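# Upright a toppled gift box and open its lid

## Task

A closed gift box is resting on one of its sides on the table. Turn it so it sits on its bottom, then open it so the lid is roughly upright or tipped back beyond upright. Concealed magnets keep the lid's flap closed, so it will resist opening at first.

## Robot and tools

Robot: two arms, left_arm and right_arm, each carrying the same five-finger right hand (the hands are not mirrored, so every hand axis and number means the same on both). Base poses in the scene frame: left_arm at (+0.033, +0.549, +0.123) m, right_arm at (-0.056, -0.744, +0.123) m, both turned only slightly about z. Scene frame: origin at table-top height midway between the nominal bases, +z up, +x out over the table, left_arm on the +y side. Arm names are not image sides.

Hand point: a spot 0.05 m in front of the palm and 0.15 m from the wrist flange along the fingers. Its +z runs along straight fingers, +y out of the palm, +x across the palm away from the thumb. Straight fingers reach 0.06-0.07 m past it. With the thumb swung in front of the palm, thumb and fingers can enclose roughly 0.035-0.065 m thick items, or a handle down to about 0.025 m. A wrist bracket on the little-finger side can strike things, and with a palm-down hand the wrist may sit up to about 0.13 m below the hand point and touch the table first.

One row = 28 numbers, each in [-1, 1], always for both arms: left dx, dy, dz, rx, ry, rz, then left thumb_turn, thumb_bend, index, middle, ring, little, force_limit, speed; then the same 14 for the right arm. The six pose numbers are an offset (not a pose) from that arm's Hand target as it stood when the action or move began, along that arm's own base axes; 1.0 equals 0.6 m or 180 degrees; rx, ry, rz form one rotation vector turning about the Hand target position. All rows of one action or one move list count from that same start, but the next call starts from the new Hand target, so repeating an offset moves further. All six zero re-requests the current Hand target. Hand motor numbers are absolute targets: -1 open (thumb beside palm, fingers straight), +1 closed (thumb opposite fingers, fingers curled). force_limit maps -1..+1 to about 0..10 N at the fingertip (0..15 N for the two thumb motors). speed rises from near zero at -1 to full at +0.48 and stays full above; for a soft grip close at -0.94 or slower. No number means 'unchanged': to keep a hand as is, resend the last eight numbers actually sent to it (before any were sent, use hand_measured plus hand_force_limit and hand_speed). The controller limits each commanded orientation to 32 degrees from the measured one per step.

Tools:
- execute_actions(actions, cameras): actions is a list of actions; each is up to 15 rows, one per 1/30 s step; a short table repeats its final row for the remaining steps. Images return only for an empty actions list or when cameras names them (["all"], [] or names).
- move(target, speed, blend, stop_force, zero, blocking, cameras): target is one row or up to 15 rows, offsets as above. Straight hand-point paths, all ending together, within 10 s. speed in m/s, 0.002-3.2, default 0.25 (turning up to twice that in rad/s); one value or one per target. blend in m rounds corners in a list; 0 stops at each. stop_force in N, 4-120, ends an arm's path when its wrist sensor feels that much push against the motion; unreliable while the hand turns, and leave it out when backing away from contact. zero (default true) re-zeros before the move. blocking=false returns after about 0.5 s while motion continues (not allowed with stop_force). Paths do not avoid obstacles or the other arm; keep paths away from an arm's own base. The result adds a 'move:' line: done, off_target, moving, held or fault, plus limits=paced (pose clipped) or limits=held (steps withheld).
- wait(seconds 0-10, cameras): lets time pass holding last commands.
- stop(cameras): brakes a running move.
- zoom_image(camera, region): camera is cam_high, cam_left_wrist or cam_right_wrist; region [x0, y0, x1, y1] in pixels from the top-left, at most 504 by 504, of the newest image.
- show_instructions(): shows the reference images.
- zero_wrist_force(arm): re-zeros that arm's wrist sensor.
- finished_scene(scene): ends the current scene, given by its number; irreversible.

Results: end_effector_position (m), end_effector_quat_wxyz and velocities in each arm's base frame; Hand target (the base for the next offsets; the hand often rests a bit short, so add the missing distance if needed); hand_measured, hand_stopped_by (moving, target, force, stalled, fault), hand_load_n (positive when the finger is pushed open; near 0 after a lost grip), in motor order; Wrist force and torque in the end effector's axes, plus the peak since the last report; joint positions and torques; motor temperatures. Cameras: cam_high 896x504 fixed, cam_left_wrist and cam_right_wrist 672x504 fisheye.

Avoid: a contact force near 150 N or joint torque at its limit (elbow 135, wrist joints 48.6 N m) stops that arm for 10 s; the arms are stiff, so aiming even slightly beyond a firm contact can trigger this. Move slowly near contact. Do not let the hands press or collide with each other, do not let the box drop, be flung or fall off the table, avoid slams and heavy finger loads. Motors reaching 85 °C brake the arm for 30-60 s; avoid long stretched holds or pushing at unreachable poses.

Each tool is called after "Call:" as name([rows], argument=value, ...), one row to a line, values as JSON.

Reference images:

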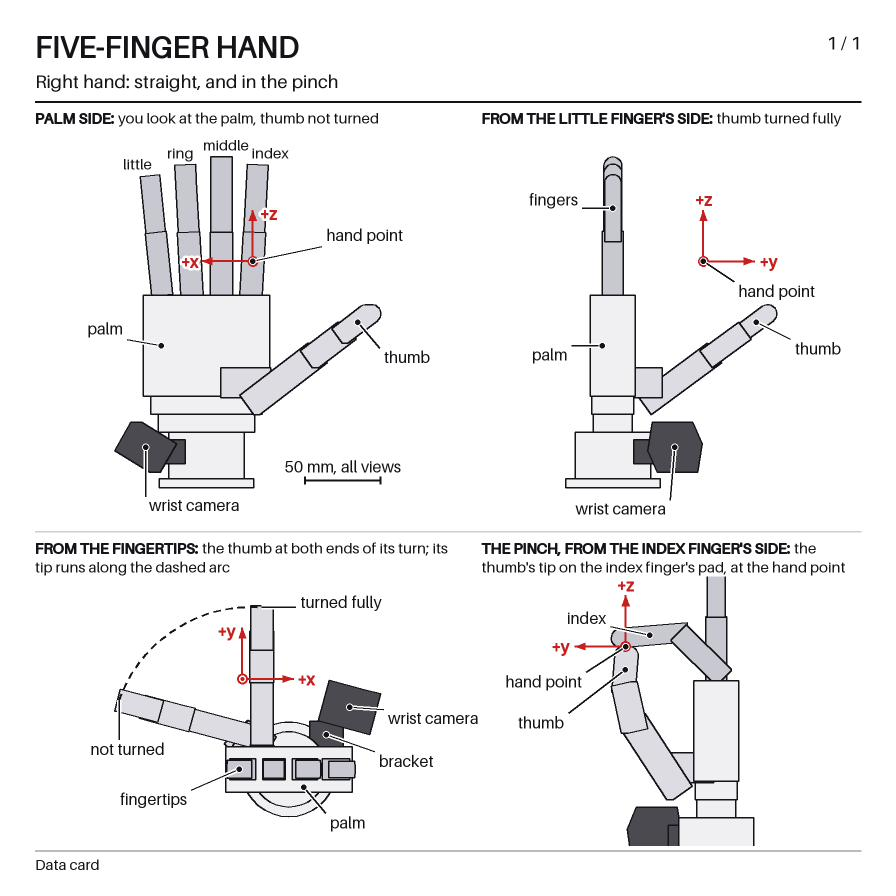

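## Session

Call:
execute_actions(actions=[])

Call:
zoom_image(camera="cam_high", region=[400, 100, 600, 250])

Scene clock: 0.00 s.
left_arm: end_effector_position=(-0.1805, +0.4844, +0.5317) hand_measured=(-1.000, -1.000, -1.000, -1.000, -1.000, -1.000) hand_load_n=(+0.5, +0.0, +0.0, +0.0, +0.0, +0.0) hand_stopped_by=(target, target, target, target, target, target) hand_force_limit=0.00 hand_speed=-0.80 end_effector_quat_wxyz=(+0.020, +0.757, -0.650, +0.070) | right_arm: end_effector_position=(+0.0835, -0.5002, +0.5560) hand_measured=(-1.000, -1.000, -1.000, -1.000, -1.000, -1.000) hand_load_n=(+0.0, +0.0, +0.0, +0.0, +0.0, +0.0) hand_stopped_by=(target, target, target, target, target, target) hand_force_limit=0.00 hand_speed=-0.80 end_effector_quat_wxyz=(-0.041, +0.767, +0.624, +0.142)
Joint positions: left_arm=[1.497 -1.519 1.524 1.681 1.659 -1.791] | right_arm=[-1.937 -1.512 1.536 1.835 1.501 -1.742]
Joint velocities: within noise
Joint torques (N m): no reading
Motor temperatures (°C): left_arm=[32 27 30 36 32 34] | right_arm=[31 30 31 32 36 35]
Wrist force (N): no reading
Wrist torque (N m): no reading
Wrist force, peak (N): no reading
Hand target: left_arm -0.1805, +0.4844, +0.5317; +0.020, +0.757, -0.650, +0.070 | right_arm +0.0835, -0.5002, +0.5560; -0.041, +0.767, +0.624, +0.142

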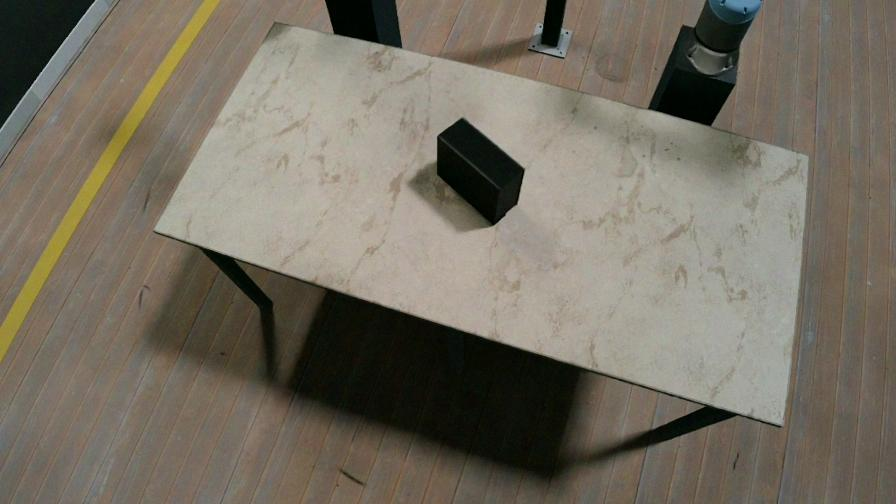

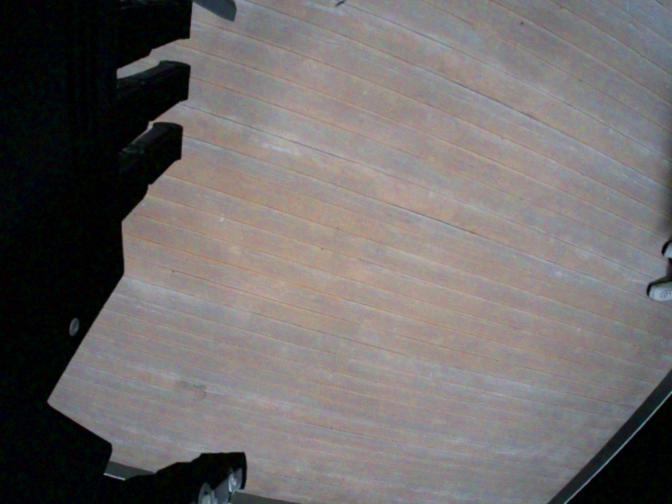

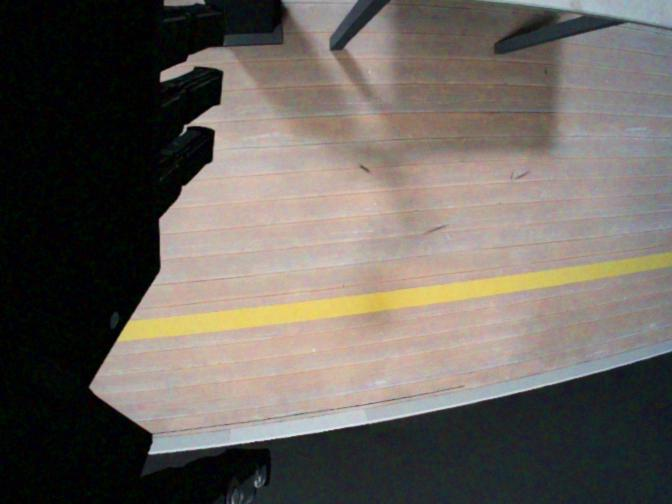

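Scaled by 2.520 from the camera's 896x504 image, which has a finer 1280x720 frame.

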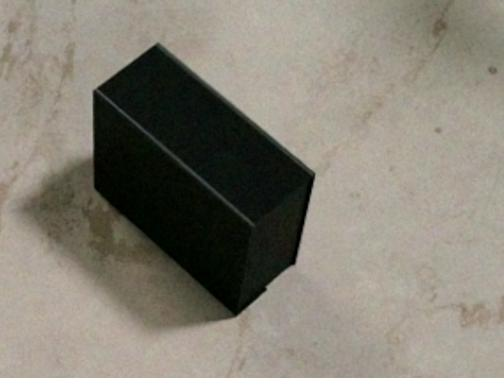

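Call:
zoom_image(camera="cam_high", region=[480, 160, 540, 235])

Call:
zoom_image(camera="cam_high", region=[430, 110, 530, 230])

Scaled by 6.720 from the camera's 896x504 image, which has a finer 1280x720 frame.

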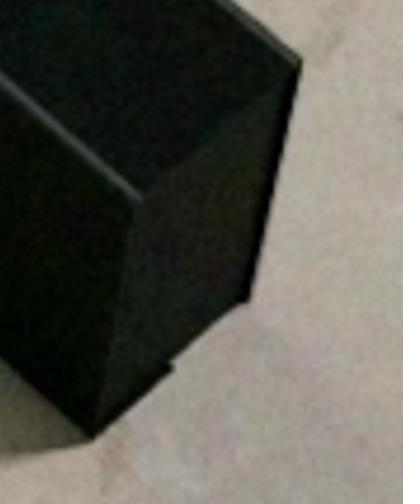

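Scaled by 4.200 from the camera's 896x504 image, which has a finer 1280x720 frame.

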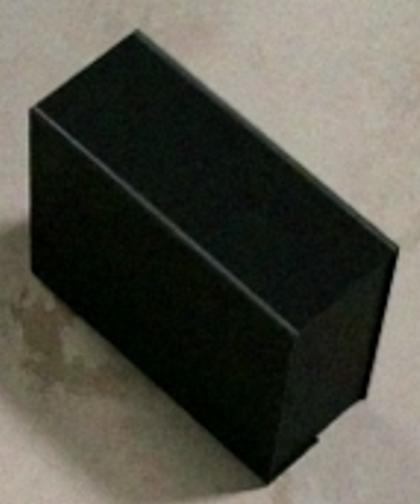

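Call:
move([
  [0.7175,-0.0857,0,0,0,-0.278,-1,-1,-1,-1,-1,-1,0,-0.8,0.6117,0.3078,0,0,0,0.25,-1,-1,-1,-1,-1,-1,0,-0.8],
  [0.9392,-0.2717,0,0,0,-0.389,-1,-1,-1,-1,-1,-1,0,-0.8,0.7942,0.5833,0,0,0,0.361,-1,-1,-1,-1,-1,-1,0,-0.8],
], blend=[0.08,0], speed=0.6)

Call:
move([
  [0.2283,-0.5357,0,0,0,-0.222,-1,-1,-1,-1,-1,-1,0,-0.8,0.1333,0.4383,0,0,0,0.139,-1,-1,-1,-1,-1,-1,0,-0.8],
  [0.171,-0.9657,0,0,0,-0.378,-1,-1,-1,-1,-1,-1,0,-0.8,0.2433,0.876,0,0,0,0.239,-1,-1,-1,-1,-1,-1,0,-0.8],
], blend=[0.08,0], speed=0.6)

Scene clock: 65.03 s.
left_arm: end_effector_position=(+0.3830, +0.3214, +0.5317) hand_measured=(-1.000, -1.000, -1.000, -1.000, -1.000, -1.000) hand_load_n=(+0.0, +0.0, +0.0, +0.0, +0.0, +0.0) hand_stopped_by=(target, target, target, target, target, target) hand_force_limit=0.00 hand_speed=-0.80 end_effector_quat_wxyz=(-0.056, -0.247, +0.966, -0.046) | right_arm: end_effector_position=(+0.5599, -0.1502, +0.5560) hand_measured=(-1.000, -1.000, -1.000, -1.000, -1.000, -1.000) hand_load_n=(+0.0, +0.0, +0.0, +0.0, +0.0, +0.0) hand_stopped_by=(target, target, target, target, target, target) hand_force_limit=0.00 hand_speed=-0.80 end_effector_quat_wxyz=(-0.111, +0.312, +0.938, +0.098)
Joint positions: left_arm=[0.253 -1.548 1.553 1.678 1.662 -1.813] | right_arm=[-0.729 -1.39 1.397 1.846 1.48 -1.671]
Joint torques (N m): left_arm=[-13.19 -22.81 -42.79 7.63 -3.83 -2.22] | right_arm=[6.47 -34.35 -45.91 7.83 -0.27 1.73]
Wrist force (N): left_arm=[0.1 0.2 -0.1] | right_arm=[0.1 0.0 0.5]
Wrist torque (N m): left_arm=[0.04 -0.03 0.13] | right_arm=[-0.04 -0.06 -0.20]
Wrist force, peak (N): left_arm=[-0.8 -2.6 0.3] | right_arm=[0.3 2.8 0.6]
Hand target: left_arm +0.3831, +0.3214, +0.5317; -0.056, -0.247, +0.966, -0.046 | right_arm +0.5600, -0.1502, +0.5560; -0.111, +0.312, +0.938, +0.098
Off the commanded pose: left_arm 0.000 m, 0 deg | right_arm 0.000 m, 0 deg.
move: done

Scene clock: 66.93 s.
left_arm: end_effector_position=(+0.4857, -0.2580, +0.5317) hand_measured=(-1.000, -1.000, -1.000, -1.000, -1.000, -1.000) hand_load_n=(+0.0, +0.0, +0.0, +0.0, +0.0, +0.0) hand_stopped_by=(target, target, target, target, target, target) hand_force_limit=0.00 hand_speed=-0.80 end_effector_quat_wxyz=(-0.072, +0.336, +0.939, -0.007) | right_arm: end_effector_position=(+0.7059, +0.3754, +0.5560) hand_measured=(-1.000, -1.000, -1.000, -1.000, -1.000, -1.000) hand_load_n=(+0.0, -0.5, +0.0, -0.5, +0.0, +0.0) hand_stopped_by=(target, target, target, target, target, target) hand_force_limit=0.00 hand_speed=-0.80 end_effector_quat_wxyz=(-0.139, -0.054, +0.988, +0.050)
Joint positions: left_arm=[-0.892 -1.462 1.462 1.688 1.657 -1.771] | right_arm=[0.149 -0.977 0.815 2.003 1.445 -1.548]
Joint torques (N m): left_arm=[-16.14 -30.64 -42.52 7.65 -3.71 2.3] | right_arm=[12.86 -66.65 -45.56 7.31 2.28 1.77]
Wrist force (N): left_arm=[0.0 0.0 -0.1] | right_arm=[-0.1 -0.1 0.6]
Wrist torque (N m): left_arm=[-0.01 0.00 -0.20] | right_arm=[-0.05 -0.03 -0.25]
Wrist force, peak (N): left_arm=[-1.0 -2.4 0.0] | right_arm=[-0.3 2.6 1.0]
Hand target: left_arm +0.4857, -0.2580, +0.5317; -0.072, +0.336, +0.939, -0.007 | right_arm +0.7060, +0.3754, +0.5560; -0.139, -0.054, +0.988, +0.050
Off the commanded pose: left_arm 0.000 m, 0 deg | right_arm 0.000 m, 0 deg.
move: done

Call:
move(target=[-0.0703,-0.6487,-0.3245,-0.2494,-0.0987,0.5564,-1,-1,-1,-1,-1,-1,0,-0.8,-0.0167,0.2303,-0.3817,0.0203,-0.0961,0.3144,-1,-1,-1,-1,-1,-1,0,-0.8], speed=0.4, cameras=["all"])

Scene clock: 86.93 s.
left_arm: end_effector_position=(+0.4435, -0.6472, +0.3370) hand_measured=(-1.000, -1.000, -1.000, -1.000, -1.000, -1.000) hand_load_n=(+0.0, +0.0, +0.0, +0.0, +0.0, +0.0) hand_stopped_by=(target, target, target, target, target, target) hand_force_limit=0.00 hand_speed=-0.80 end_effector_quat_wxyz=(+0.200, -0.483, +0.788, -0.326) | right_arm: end_effector_position=(+0.6959, +0.5135, +0.3270) hand_measured=(-1.000, -1.000, -1.000, -1.000, -1.000, -1.000) hand_load_n=(+0.0, +0.0, +0.0, +0.0, +0.0, +0.0) hand_stopped_by=(target, target, target, target, target, target) hand_force_limit=0.00 hand_speed=-0.80 end_effector_quat_wxyz=(+0.000, -0.524, +0.851, +0.001)
Joint positions: left_arm=[-1.373 -1.238 1.464 0.791 0.983 -3.873] | right_arm=[0.355 -0.859 0.948 1.483 1.57 -2.32]
Joint torques (N m): left_arm=[-14.63 -51.75 -42.91 5.98 -5.04 -1.83] | right_arm=[10.8 -71.55 -22.31 1.91 0.92 -2.11]
Wrist force (N): left_arm=[0.2 1.2 -0.2] | right_arm=[0.7 -0.1 0.6]
Wrist torque (N m): left_arm=[0.20 -0.05 0.04] | right_arm=[-0.04 -0.20 0.01]
Wrist force, peak (N): left_arm=[1.4 1.2 1.0] | right_arm=[0.0 0.0 1.4]
Hand target: left_arm +0.4435, -0.6472, +0.3370; +0.200, -0.483, +0.788, -0.326 | right_arm +0.6959, +0.5136, +0.3270; +0.000, -0.524, +0.851, +0.001
Off the commanded pose: left_arm 0.000 m, 0 deg | right_arm 0.000 m, 0 deg.
move: done

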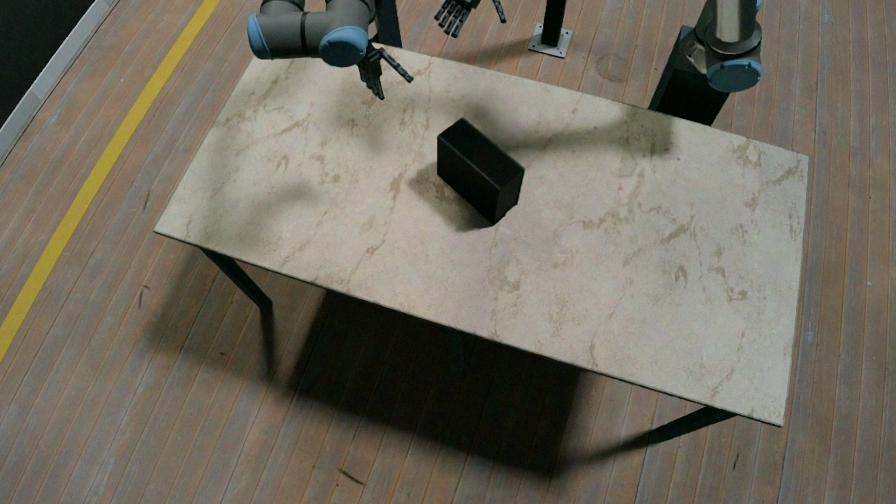

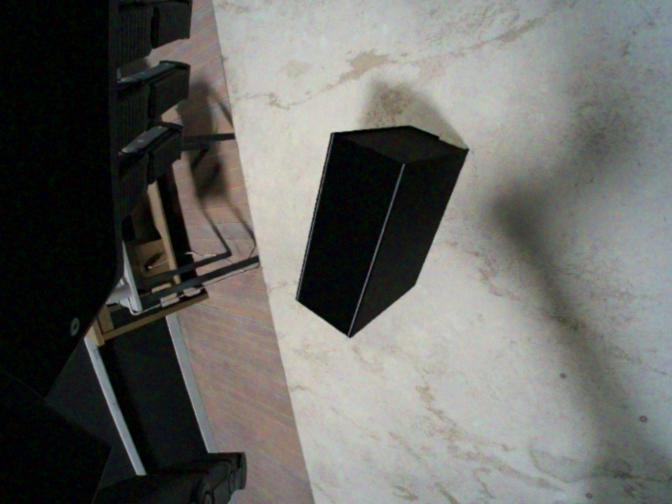

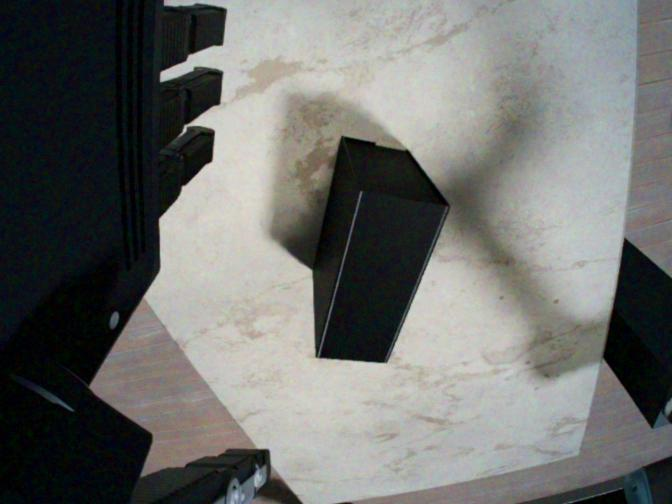

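Call:
zoom_image(camera="cam_left_wrist", region=[280, 100, 490, 350])

Call:
zoom_image(camera="cam_right_wrist", region=[290, 110, 470, 380])

Scaled by 2.016 from the camera's 672x504 image, which has a finer 960x720 frame.

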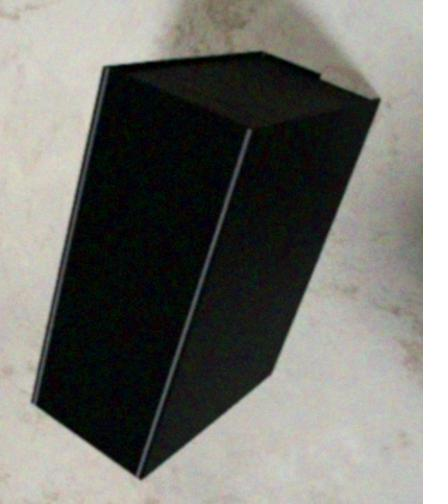

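Scaled by 1.867 from the camera's 672x504 image, which has a finer 960x720 frame.

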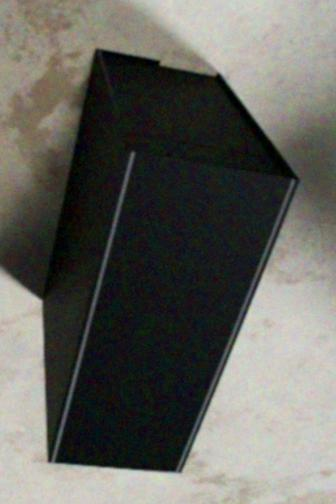

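Call:
move([
  [0.015,0.15,-0.25,0,0,0.0095,-1,-1,-1,-1,-1,-1,0,-0.8,0.0087,0.33,-0.1,0,0,0.01,-1,-1,-1,-1,-1,-1,0,-0.8],
  [0.0342,0.3067,-0.525,0,0,0.0189,-1,-1,-1,-1,-1,-1,0,-0.8,0.0087,0.4153,-0.3733,0,0,0.02,-1,-1,-1,-1,-1,-1,0,-0.8],
], speed=0.25, blend=[0.03,0], cameras=["all"])

Call:
zoom_image(camera="cam_high", region=[400, 60, 560, 240])

Scene clock: 174.70 s.
left_arm: end_effector_position=(+0.4640, -0.4632, +0.0221) hand_measured=(-1.000, -1.000, -1.000, -1.000, -1.000, -1.000) hand_load_n=(+0.0, +0.0, +0.0, +0.0, +0.0, +0.0) hand_stopped_by=(target, target, target, target, target, target) hand_force_limit=0.00 hand_speed=-0.80 end_effector_quat_wxyz=(+0.209, -0.506, +0.773, -0.320) | right_arm: end_effector_position=(+0.7012, +0.7627, +0.1031) hand_measured=(-1.000, -1.000, -1.000, -1.000, -1.000, -1.000) hand_load_n=(+0.0, +0.0, +0.5, +0.0, +0.0, +0.0) hand_stopped_by=(target, target, target, target, target, target) hand_force_limit=0.00 hand_speed=-0.80 end_effector_quat_wxyz=(+0.000, -0.551, +0.835, +0.001)
Joint positions: left_arm=[-1.268 -1.185 2.034 0.143 1.008 -3.827] | right_arm=[0.592 -0.398 0.483 1.487 1.569 -2.146]
Joint torques (N m): left_arm=[16.11 -41.43 -16.57 0.32 3.23 2.23] | right_arm=[15.38 -90.89 -45.84 6.9 0.19 1.43]
Wrist force (N): left_arm=[0.3 1.2 -0.4] | right_arm=[1.5 -2.3 -1.4]
Wrist torque (N m): left_arm=[0.24 -0.06 -0.28] | right_arm=[0.22 -0.13 -0.14]
Wrist force, peak (N): left_arm=[-0.9 2.6 1.2] | right_arm=[17.1 -33.7 -92.5]
Hand target: left_arm +0.4640, -0.4632, +0.0220; +0.209, -0.506, +0.773, -0.320 | right_arm +0.7012, +0.7627, +0.1030; +0.000, -0.551, +0.835, +0.001
Off the commanded pose: left_arm 0.000 m, 0 deg | right_arm 0.000 m, 0 deg.
move: done

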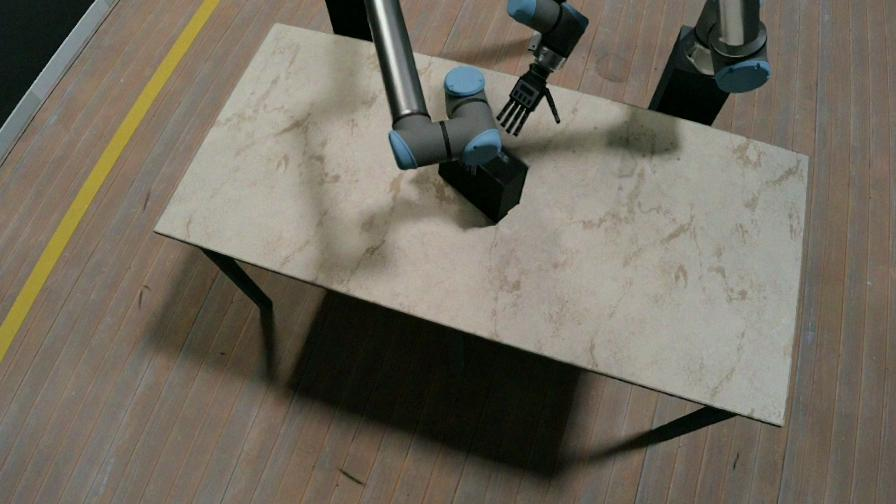

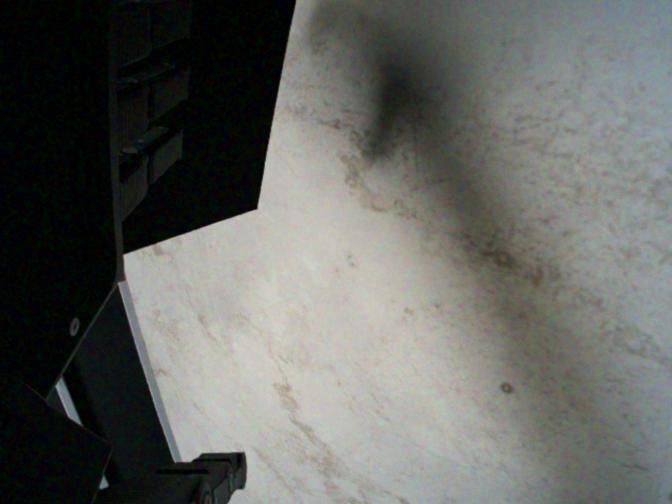

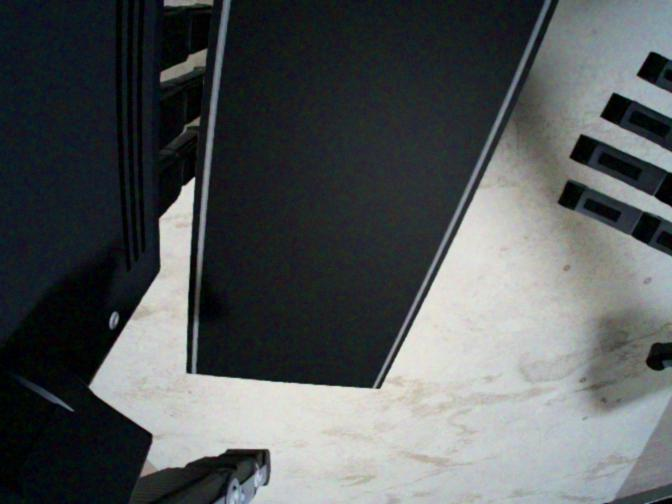

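Scaled by 2.800 from the camera's 896x504 image, which has a finer 1280x720 frame.

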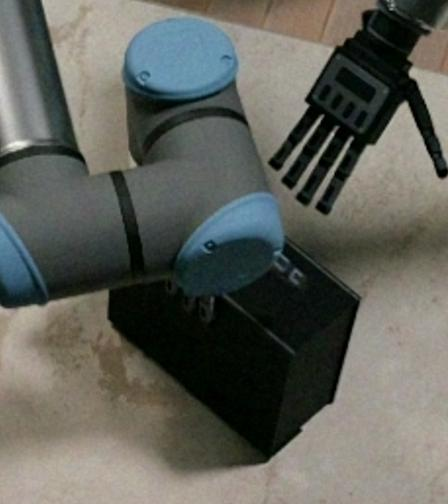

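Call:
move(target=[0,0,0,0,0,0,-1,-1,-1,-1,-1,-1,0,-0.8,-0.136,0.055,0,0,0,0,-1,-1,-1,-1,-1,-1,0,-0.8], speed=0.05, stop_force=9, cameras=["all"])

Call:
zoom_image(camera="cam_high", region=[400, 60, 560, 240])

Scene clock: 197.40 s.
left_arm: end_effector_position=(+0.4640, -0.4632, +0.0220) hand_measured=(-1.000, -1.000, -1.000, -0.998, -1.000, -1.000) hand_load_n=(-0.5, +0.0, +0.0, -9.0, -2.0, +0.0) hand_stopped_by=(target, target, target, target, target, target) hand_force_limit=0.00 hand_speed=-0.80 end_effector_quat_wxyz=(+0.209, -0.506, +0.773, -0.320) | right_arm: end_effector_position=(+0.6414, +0.7869, +0.1030) hand_measured=(-1.000, -1.000, -1.000, -1.000, -1.000, -1.000) hand_load_n=(+0.0, +0.0, +0.0, +1.5, +0.0, +0.0) hand_stopped_by=(target, target, target, target, target, target) hand_force_limit=0.00 hand_speed=-0.80 end_effector_quat_wxyz=(+0.000, -0.551, +0.835, +0.001)
Joint positions: left_arm=[-1.268 -1.184 2.034 0.143 1.008 -3.827] | right_arm=[0.646 -0.475 0.635 1.412 1.569 -2.092]
Joint torques (N m): left_arm=[7.51 -58.95 -34.98 1.15 -6.82 2.29] | right_arm=[-6.44 -86.47 -44.01 9.26 -2.83 -1.96]
Wrist force (N): left_arm=[1.6 9.6 -2.9] | right_arm=[-1.0 -9.4 -1.1]
Wrist torque (N m): left_arm=[-0.12 -0.02 0.03] | right_arm=[0.73 -0.19 -0.24]
Wrist force, peak (N): left_arm=[4.5 22.1 -18.4] | right_arm=[-3.2 -24.4 -1.8]
Hand target: left_arm +0.4640, -0.4632, +0.0220; +0.209, -0.506, +0.773, -0.320 | right_arm +0.6414, +0.7869, +0.1030; +0.000, -0.551, +0.835, +0.001 (not the last commanded pose)
Off the commanded pose: left_arm 0.000 m, 0 deg | right_arm 0.024 m, 0 deg.
move: contact (right_arm)

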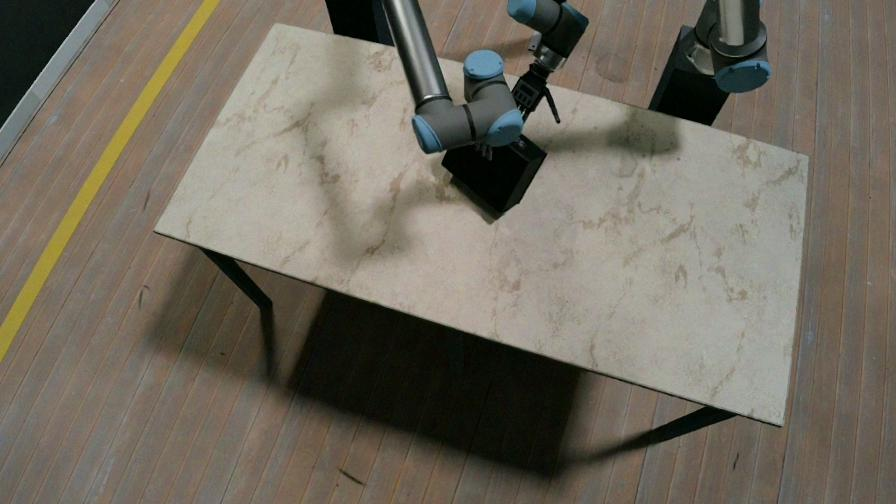

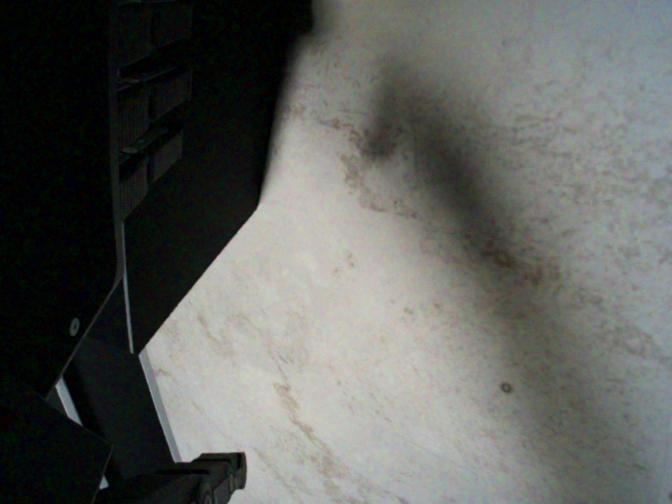

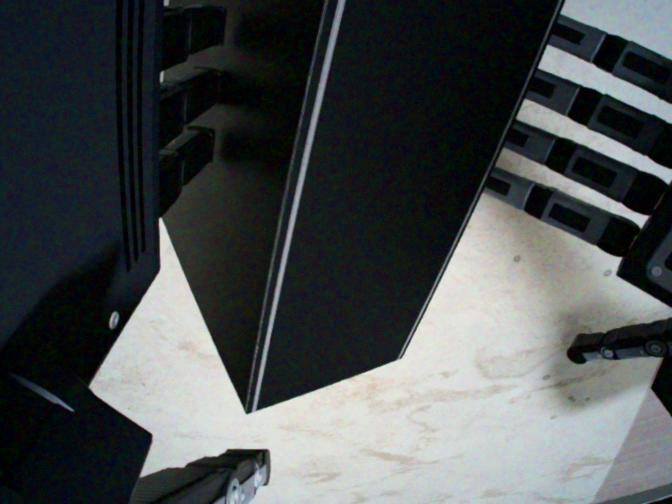

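Scaled by 2.800 from the camera's 896x504 image, which has a finer 1280x720 frame.

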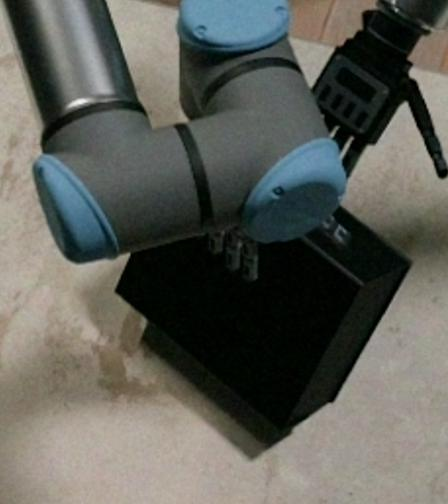

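Call:
move(target=[0,0,0,0,0,0,-1,-1,-1,-1,-1,-1,0,-0.8,0.0232,-0.0094,0,0,0,0,-1,-1,-1,-1,-1,-1,0,-0.8], speed=0.03, cameras=["all"])

Scene clock: 202.53 s.
left_arm: end_effector_position=(+0.4640, -0.4632, +0.0220) hand_measured=(-1.000, -1.000, -1.000, -1.000, -1.000, -1.000) hand_load_n=(+0.0, +0.0, +0.0, -0.5, +0.0, +0.0) hand_stopped_by=(target, target, target, target, target, target) hand_force_limit=0.00 hand_speed=-0.80 end_effector_quat_wxyz=(+0.209, -0.506, +0.773, -0.320) | right_arm: end_effector_position=(+0.6553, +0.7813, +0.1030) hand_measured=(-1.000, -1.000, -1.000, -1.000, -1.000, -1.000) hand_load_n=(+0.0, +0.0, +0.0, +0.0, +0.0, +0.0) hand_stopped_by=(target, target, target, target, target, target) hand_force_limit=0.00 hand_speed=-0.80 end_effector_quat_wxyz=(+0.000, -0.551, +0.835, +0.001)
Joint positions: left_arm=[-1.268 -1.185 2.034 0.143 1.008 -3.827] | right_arm=[0.633 -0.46 0.604 1.427 1.57 -2.105]
Joint torques (N m): left_arm=[-11.06 -78.14 -20.37 1.31 -2.02 2.27] | right_arm=[-13.3 -89.66 -46.1 8.04 -1.28 -1.2]
Wrist force (N): left_arm=[0.2 1.4 -0.1] | right_arm=[0.1 0.0 0.5]
Wrist torque (N m): left_arm=[0.16 -0.06 -0.29] | right_arm=[-0.05 -0.11 -0.02]
Wrist force, peak (N): left_arm=[1.7 10.3 -3.4] | right_arm=[-0.7 -9.5 -0.7]
Hand target: left_arm +0.4640, -0.4632, +0.0220; +0.209, -0.506, +0.773, -0.320 | right_arm +0.6554, +0.7813, +0.1030; +0.000, -0.551, +0.835, +0.001
Off the commanded pose: left_arm 0.000 m, 0 deg | right_arm 0.000 m, 0 deg.
move: done

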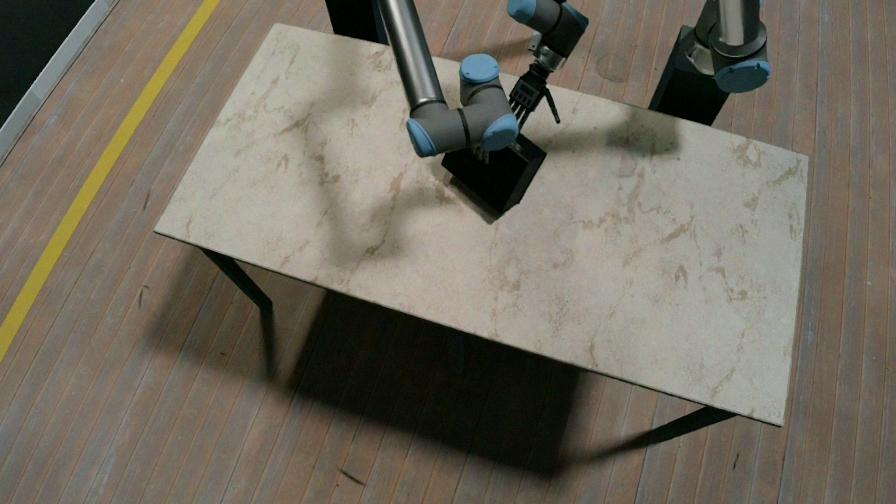

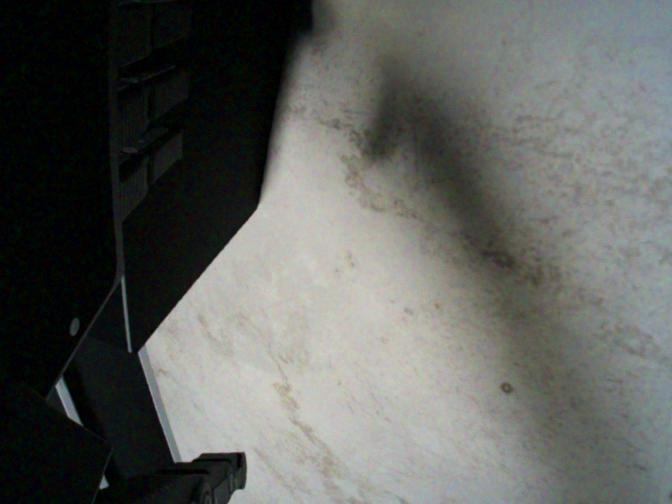

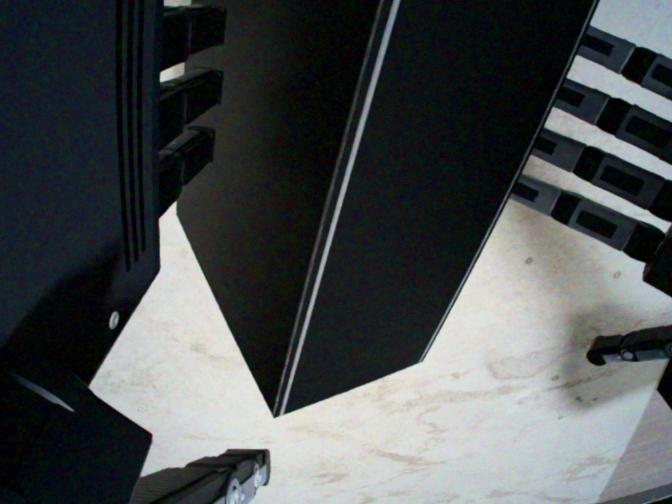

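Call:
move([
  [-0.0504,0.0219,-0.0417,0,0,0,-1,-1,-1,-1,-1,-1,0,-0.8,0.04,-0.016,0.08,0,0,0,-1,-1,-1,-1,-1,-1,0,-0.8],
  [-0.1039,0.0452,-0.125,0,0,0,-1,-1,-1,-1,-1,-1,0,-0.8,0.0773,-0.0312,0.1667,0,0,0,-1,-1,-1,-1,-1,-1,0,-0.8],
  [-0.1238,0.0538,-0.205,0,0,0,-1,-1,-1,-1,-1,-1,0,-0.8,0.0773,-0.0312,0.1667,0,0,0,-1,-1,-1,-1,-1,-1,0,-0.8],
], speed=0.06, blend=[0.01,0.01,0], cameras=["all"])

Call:
zoom_image(camera="cam_high", region=[400, 60, 560, 240])

Scene clock: 217.43 s.
left_arm: end_effector_position=(+0.3897, -0.4309, -0.1009) hand_measured=(-1.000, -1.000, -1.000, -1.000, -1.000, -1.000) hand_load_n=(+0.0, +0.0, +0.0, -3.0, +0.0, +0.0) hand_stopped_by=(target, target, target, target, target, target) hand_force_limit=0.00 hand_speed=-0.80 end_effector_quat_wxyz=(+0.209, -0.506, +0.773, -0.320) | right_arm: end_effector_position=(+0.7017, +0.7626, +0.2030) hand_measured=(-1.000, -1.000, -1.000, -1.000, -1.000, -1.000) hand_load_n=(+0.0, +0.0, +0.0, +0.0, +0.0, +0.0) hand_stopped_by=(target, target, target, target, target, target) hand_force_limit=0.00 hand_speed=-0.80 end_effector_quat_wxyz=(+0.000, -0.551, +0.835, +0.001)
Joint positions: left_arm=[-1.405 -1.043 2.196 -0.08 0.937 -3.97] | right_arm=[0.591 -0.394 0.3 1.666 1.57 -2.146]
Joint torques (N m): left_arm=[-16.17 -40.08 -6.98 0.34 -5.59 -1.96] | right_arm=[-12.54 -90.49 -46.86 7.21 1.99 -2.02]
Wrist force (N): left_arm=[0.1 3.2 1.3] | right_arm=[0.5 0.1 0.6]
Wrist torque (N m): left_arm=[0.03 -0.09 0.07] | right_arm=[-0.03 -0.18 0.00]
Wrist force, peak (N): left_arm=[0.5 4.5 1.1] | right_arm=[0.8 -0.7 1.1]
Hand target: left_arm +0.3897, -0.4309, -0.1010; +0.209, -0.506, +0.773, -0.320 | right_arm +0.7017, +0.7626, +0.2030; +0.000, -0.551, +0.835, +0.001
Off the commanded pose: left_arm 0.000 m, 0 deg | right_arm 0.000 m, 0 deg.
move: done

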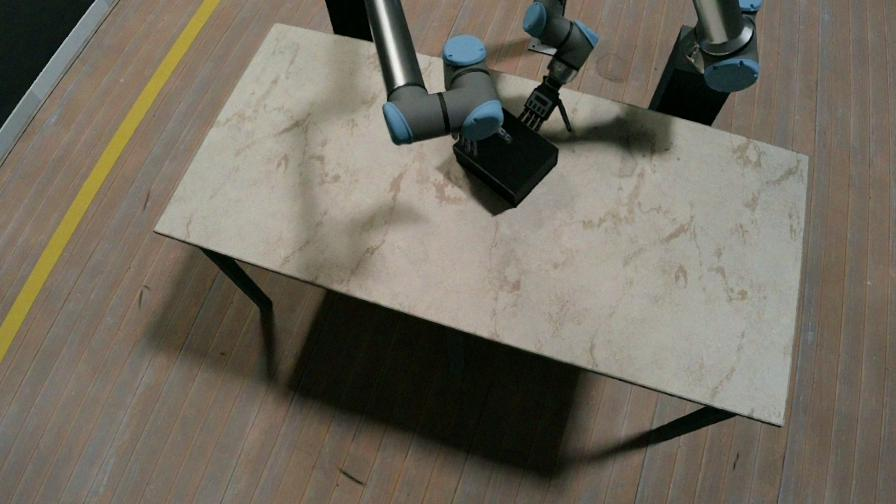

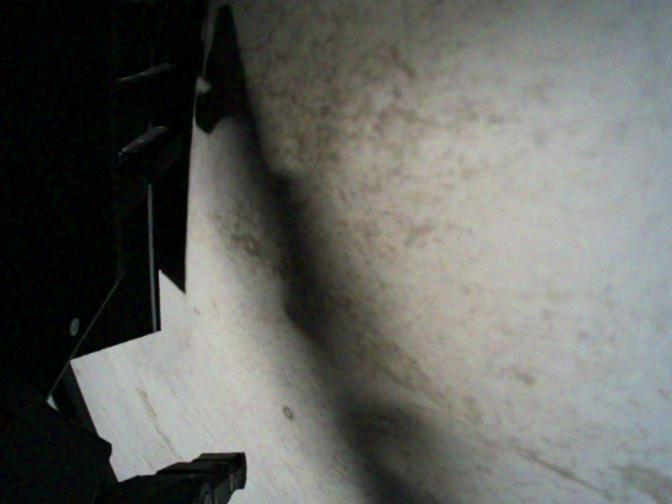

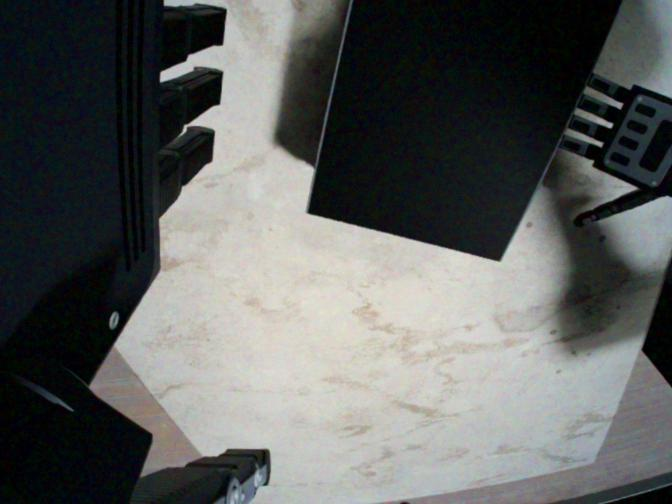

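Scaled by 2.800 from the camera's 896x504 image, which has a finer 1280x720 frame.

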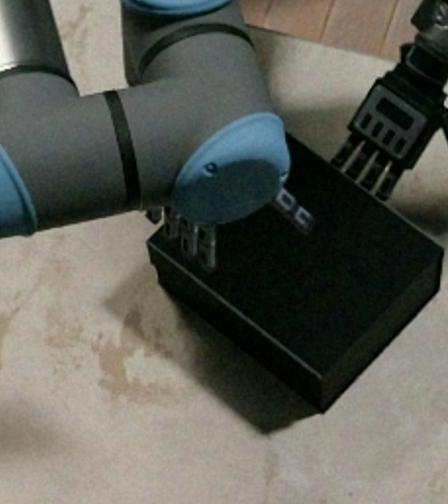

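Call:
move([
  [-0.0229,0.01,-0.01,0,0,0,-1,-1,-1,-1,-1,-1,0,-0.8,0,0,0,0,0,0,-1,-1,-1,-1,-1,-1,0,-0.8],
  [-0.1223,0.0532,-0.01,0,0,0,-1,-1,-1,-1,-1,-1,0,-0.8,0,0,0,0,0,0,-1,-1,-1,-1,-1,-1,0,-0.8],
  [-0.2,0.12,0.25,0,0,0,-1,-1,-1,-1,-1,-1,0,-0.8,0,0,0,0,0,0,-1,-1,-1,-1,-1,-1,0,-0.8],
], speed=[0.04,0.05,0.25], blend=[0.004,0.01,0], cameras=["all"])

Call:
zoom_image(camera="cam_high", region=[400, 60, 560, 240])

Call:
zoom_image(camera="cam_right_wrist", region=[240, 0, 672, 330])

Scene clock: 228.67 s.
left_arm: end_effector_position=(+0.2697, -0.3589, +0.0490) hand_measured=(-1.000, -1.000, -1.000, -1.000, -1.000, -1.000) hand_load_n=(+0.0, +0.0, +0.0, +0.0, +0.0, -0.5) hand_stopped_by=(target, target, target, target, target, target) hand_force_limit=0.00 hand_speed=-0.80 end_effector_quat_wxyz=(+0.209, -0.506, +0.773, -0.320) | right_arm: end_effector_position=(+0.7017, +0.7626, +0.2030) hand_measured=(-1.000, -1.000, -1.000, -1.000, -1.000, -1.000) hand_load_n=(+0.0, -0.5, +0.0, +0.0, +0.0, +0.0) hand_stopped_by=(target, target, target, target, target, target) hand_force_limit=0.00 hand_speed=-0.80 end_effector_quat_wxyz=(+0.000, -0.551, +0.835, +0.001)
Joint positions: left_arm=[-1.73 -1.401 2.382 0.346 0.817 -4.364] | right_arm=[0.591 -0.394 0.3 1.666 1.57 -2.146]
Joint torques (N m): left_arm=[-14.3 -55.8 -12.02 6.77 -5.4 -1.84] | right_arm=[-12.92 -92.14 -47.29 7.14 2.21 -2.11]
Wrist force (N): left_arm=[1.1 1.4 0.3] | right_arm=[0.4 -0.2 0.9]
Wrist torque (N m): left_arm=[0.23 -0.20 0.11] | right_arm=[-0.10 -0.17 -0.01]
Wrist force, peak (N): left_arm=[0.6 3.6 2.0] | right_arm=[0.7 -0.3 1.6]
Hand target: left_arm +0.2697, -0.3589, +0.0490; +0.209, -0.506, +0.773, -0.320 | right_arm +0.7017, +0.7626, +0.2030; +0.000, -0.551, +0.835, +0.001
Off the commanded pose: left_arm 0.000 m, 0 deg | right_arm 0.000 m, 0 deg.
move: done

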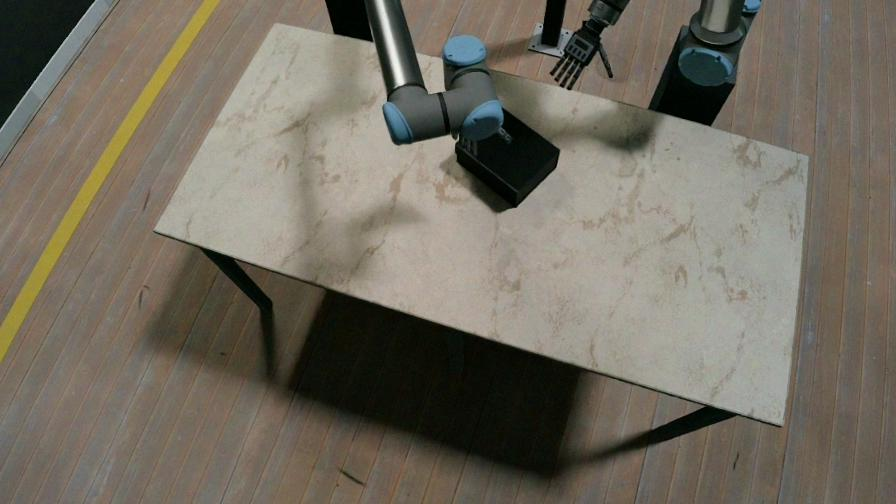

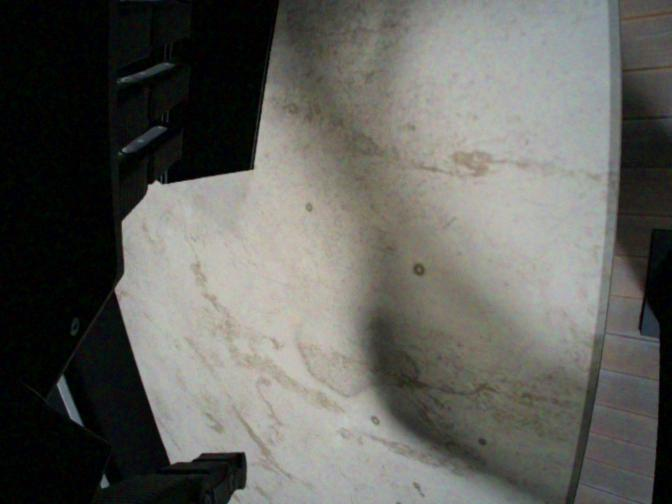

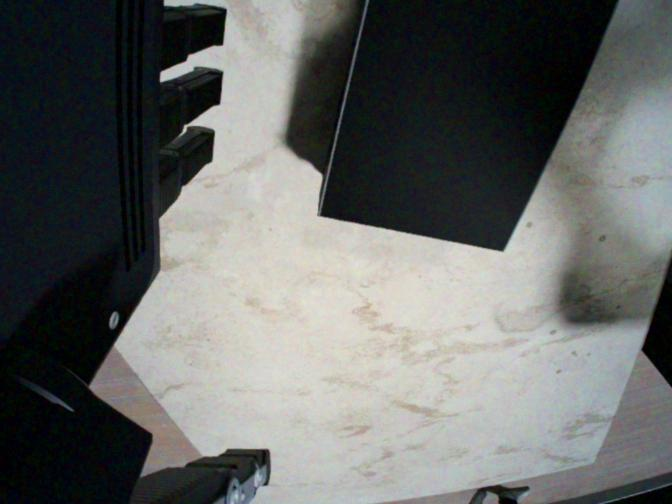

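Scaled by 2.800 from the camera's 896x504 image, which has a finer 1280x720 frame.

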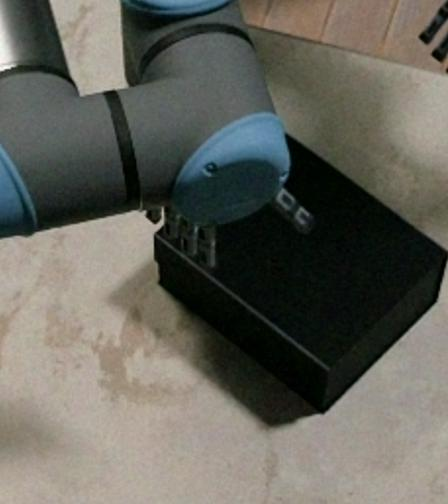

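Scaled by 1.167 from the camera's 672x504 image, which has a finer 960x720 frame.

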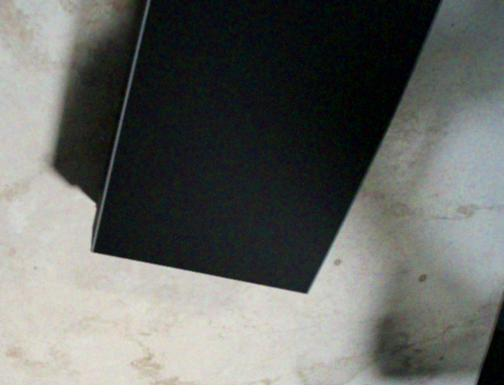

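Call:
move([
  [0,0,0,0,0,0,-1,-1,-1,-1,-1,-1,0,-0.8,0.045,-0.045,-0.2,0.0288,0.0782,0.0161,-1,-1,0,1,1,1,0.5,0],
  [0,0,0,0,0,0,-1,-1,-1,-1,-1,-1,0,-0.8,0.0115,-0.0375,-0.4512,0.0288,0.0782,0.0161,-1,-1,0,1,1,1,0.5,0],
], speed=0.15, blend=[0.02,0], cameras=["all"])

Call:
zoom_image(camera="cam_right_wrist", region=[160, 0, 460, 330])

Call:
zoom_image(camera="cam_high", region=[420, 90, 570, 220])

Scene clock: 267.20 s.
left_arm: end_effector_position=(+0.2697, -0.3589, +0.0490) hand_measured=(-1.000, -1.000, -1.000, -1.000, -1.000, -1.000) hand_load_n=(-0.5, +0.0, +0.0, +0.0, +0.0, +0.0) hand_stopped_by=(target, target, target, target, target, target) hand_force_limit=0.00 hand_speed=-0.80 end_effector_quat_wxyz=(+0.209, -0.506, +0.773, -0.320) | right_arm: end_effector_position=(+0.7086, +0.7400, -0.0676) hand_measured=(-1.000, -1.000, +0.000, +1.000, +1.000, +1.000) hand_load_n=(+0.0, +0.0, +0.0, +0.0, +0.0, +0.5) hand_stopped_by=(target, target, target, target, target, target) hand_force_limit=0.50 hand_speed=0.00 end_effector_quat_wxyz=(-0.078, -0.567, +0.813, +0.106)
Joint positions: left_arm=[-1.73 -1.401 2.382 0.346 0.817 -4.365] | right_arm=[0.519 -0.17 0.401 1.517 1.375 -2.287]
Joint torques (N m): left_arm=[-15.98 -53.24 -12.28 7.08 -5.42 -2.07] | right_arm=[13.21 -99.9 -42.94 2.34 -2.87 2.35]
Wrist force (N): left_arm=[0.4 1.3 -0.1] | right_arm=[0.8 0.3 0.8]
Wrist torque (N m): left_arm=[0.24 -0.08 0.06] | right_arm=[-0.09 -0.24 -0.12]
Wrist force, peak (N): left_arm=[0.6 2.1 -0.2] | right_arm=[0.8 -0.2 2.1]
Hand target: left_arm +0.2697, -0.3589, +0.0490; +0.209, -0.506, +0.773, -0.320 | right_arm +0.7086, +0.7401, -0.0677; -0.078, -0.567, +0.813, +0.106
Off the commanded pose: left_arm 0.000 m, 0 deg | right_arm 0.000 m, 0 deg.
move: done

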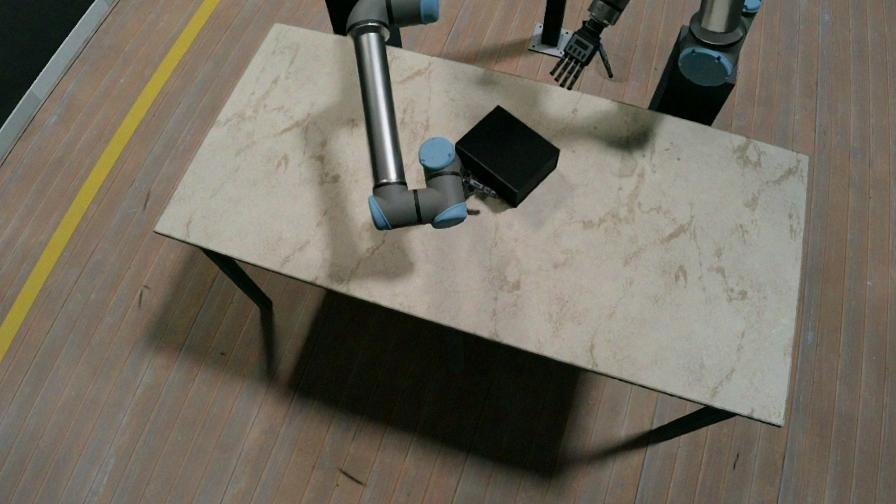

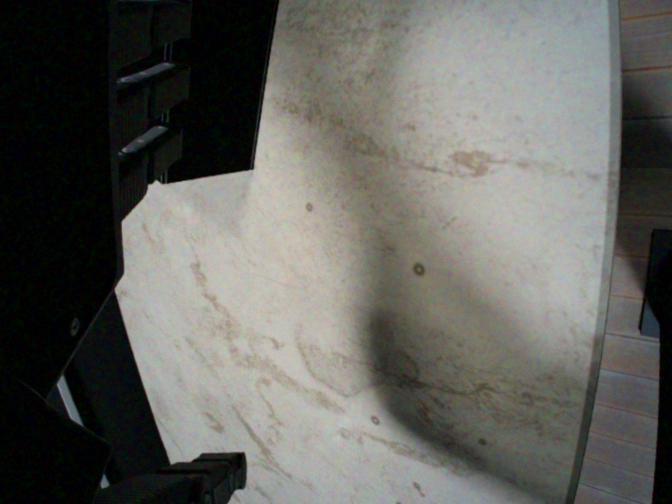

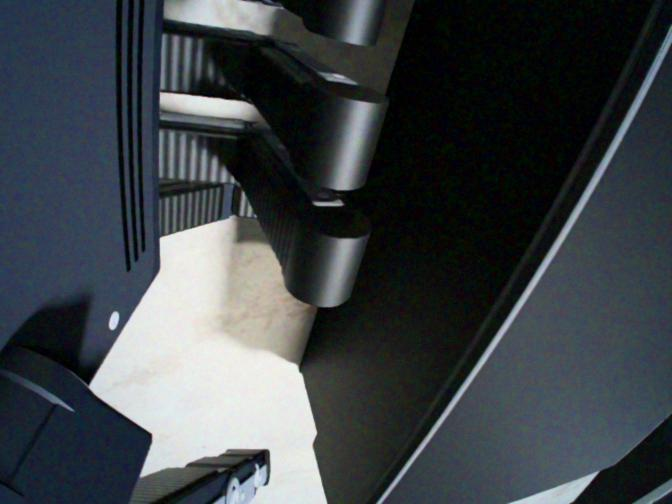

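Scaled by 1.527 from the camera's 672x504 image, which has a finer 960x720 frame.

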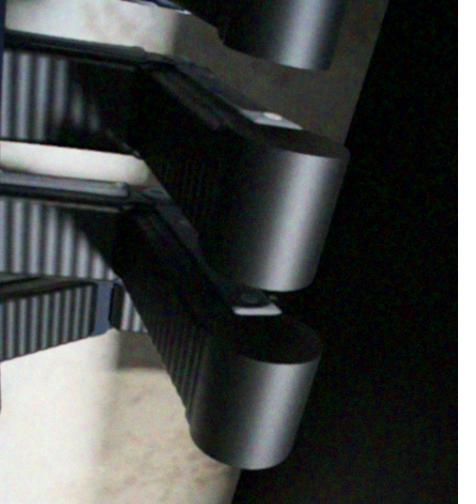

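Scaled by 3.360 from the camera's 896x504 image, which has a finer 1280x720 frame.

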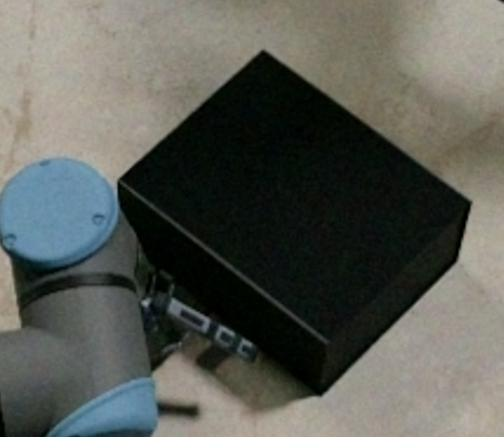

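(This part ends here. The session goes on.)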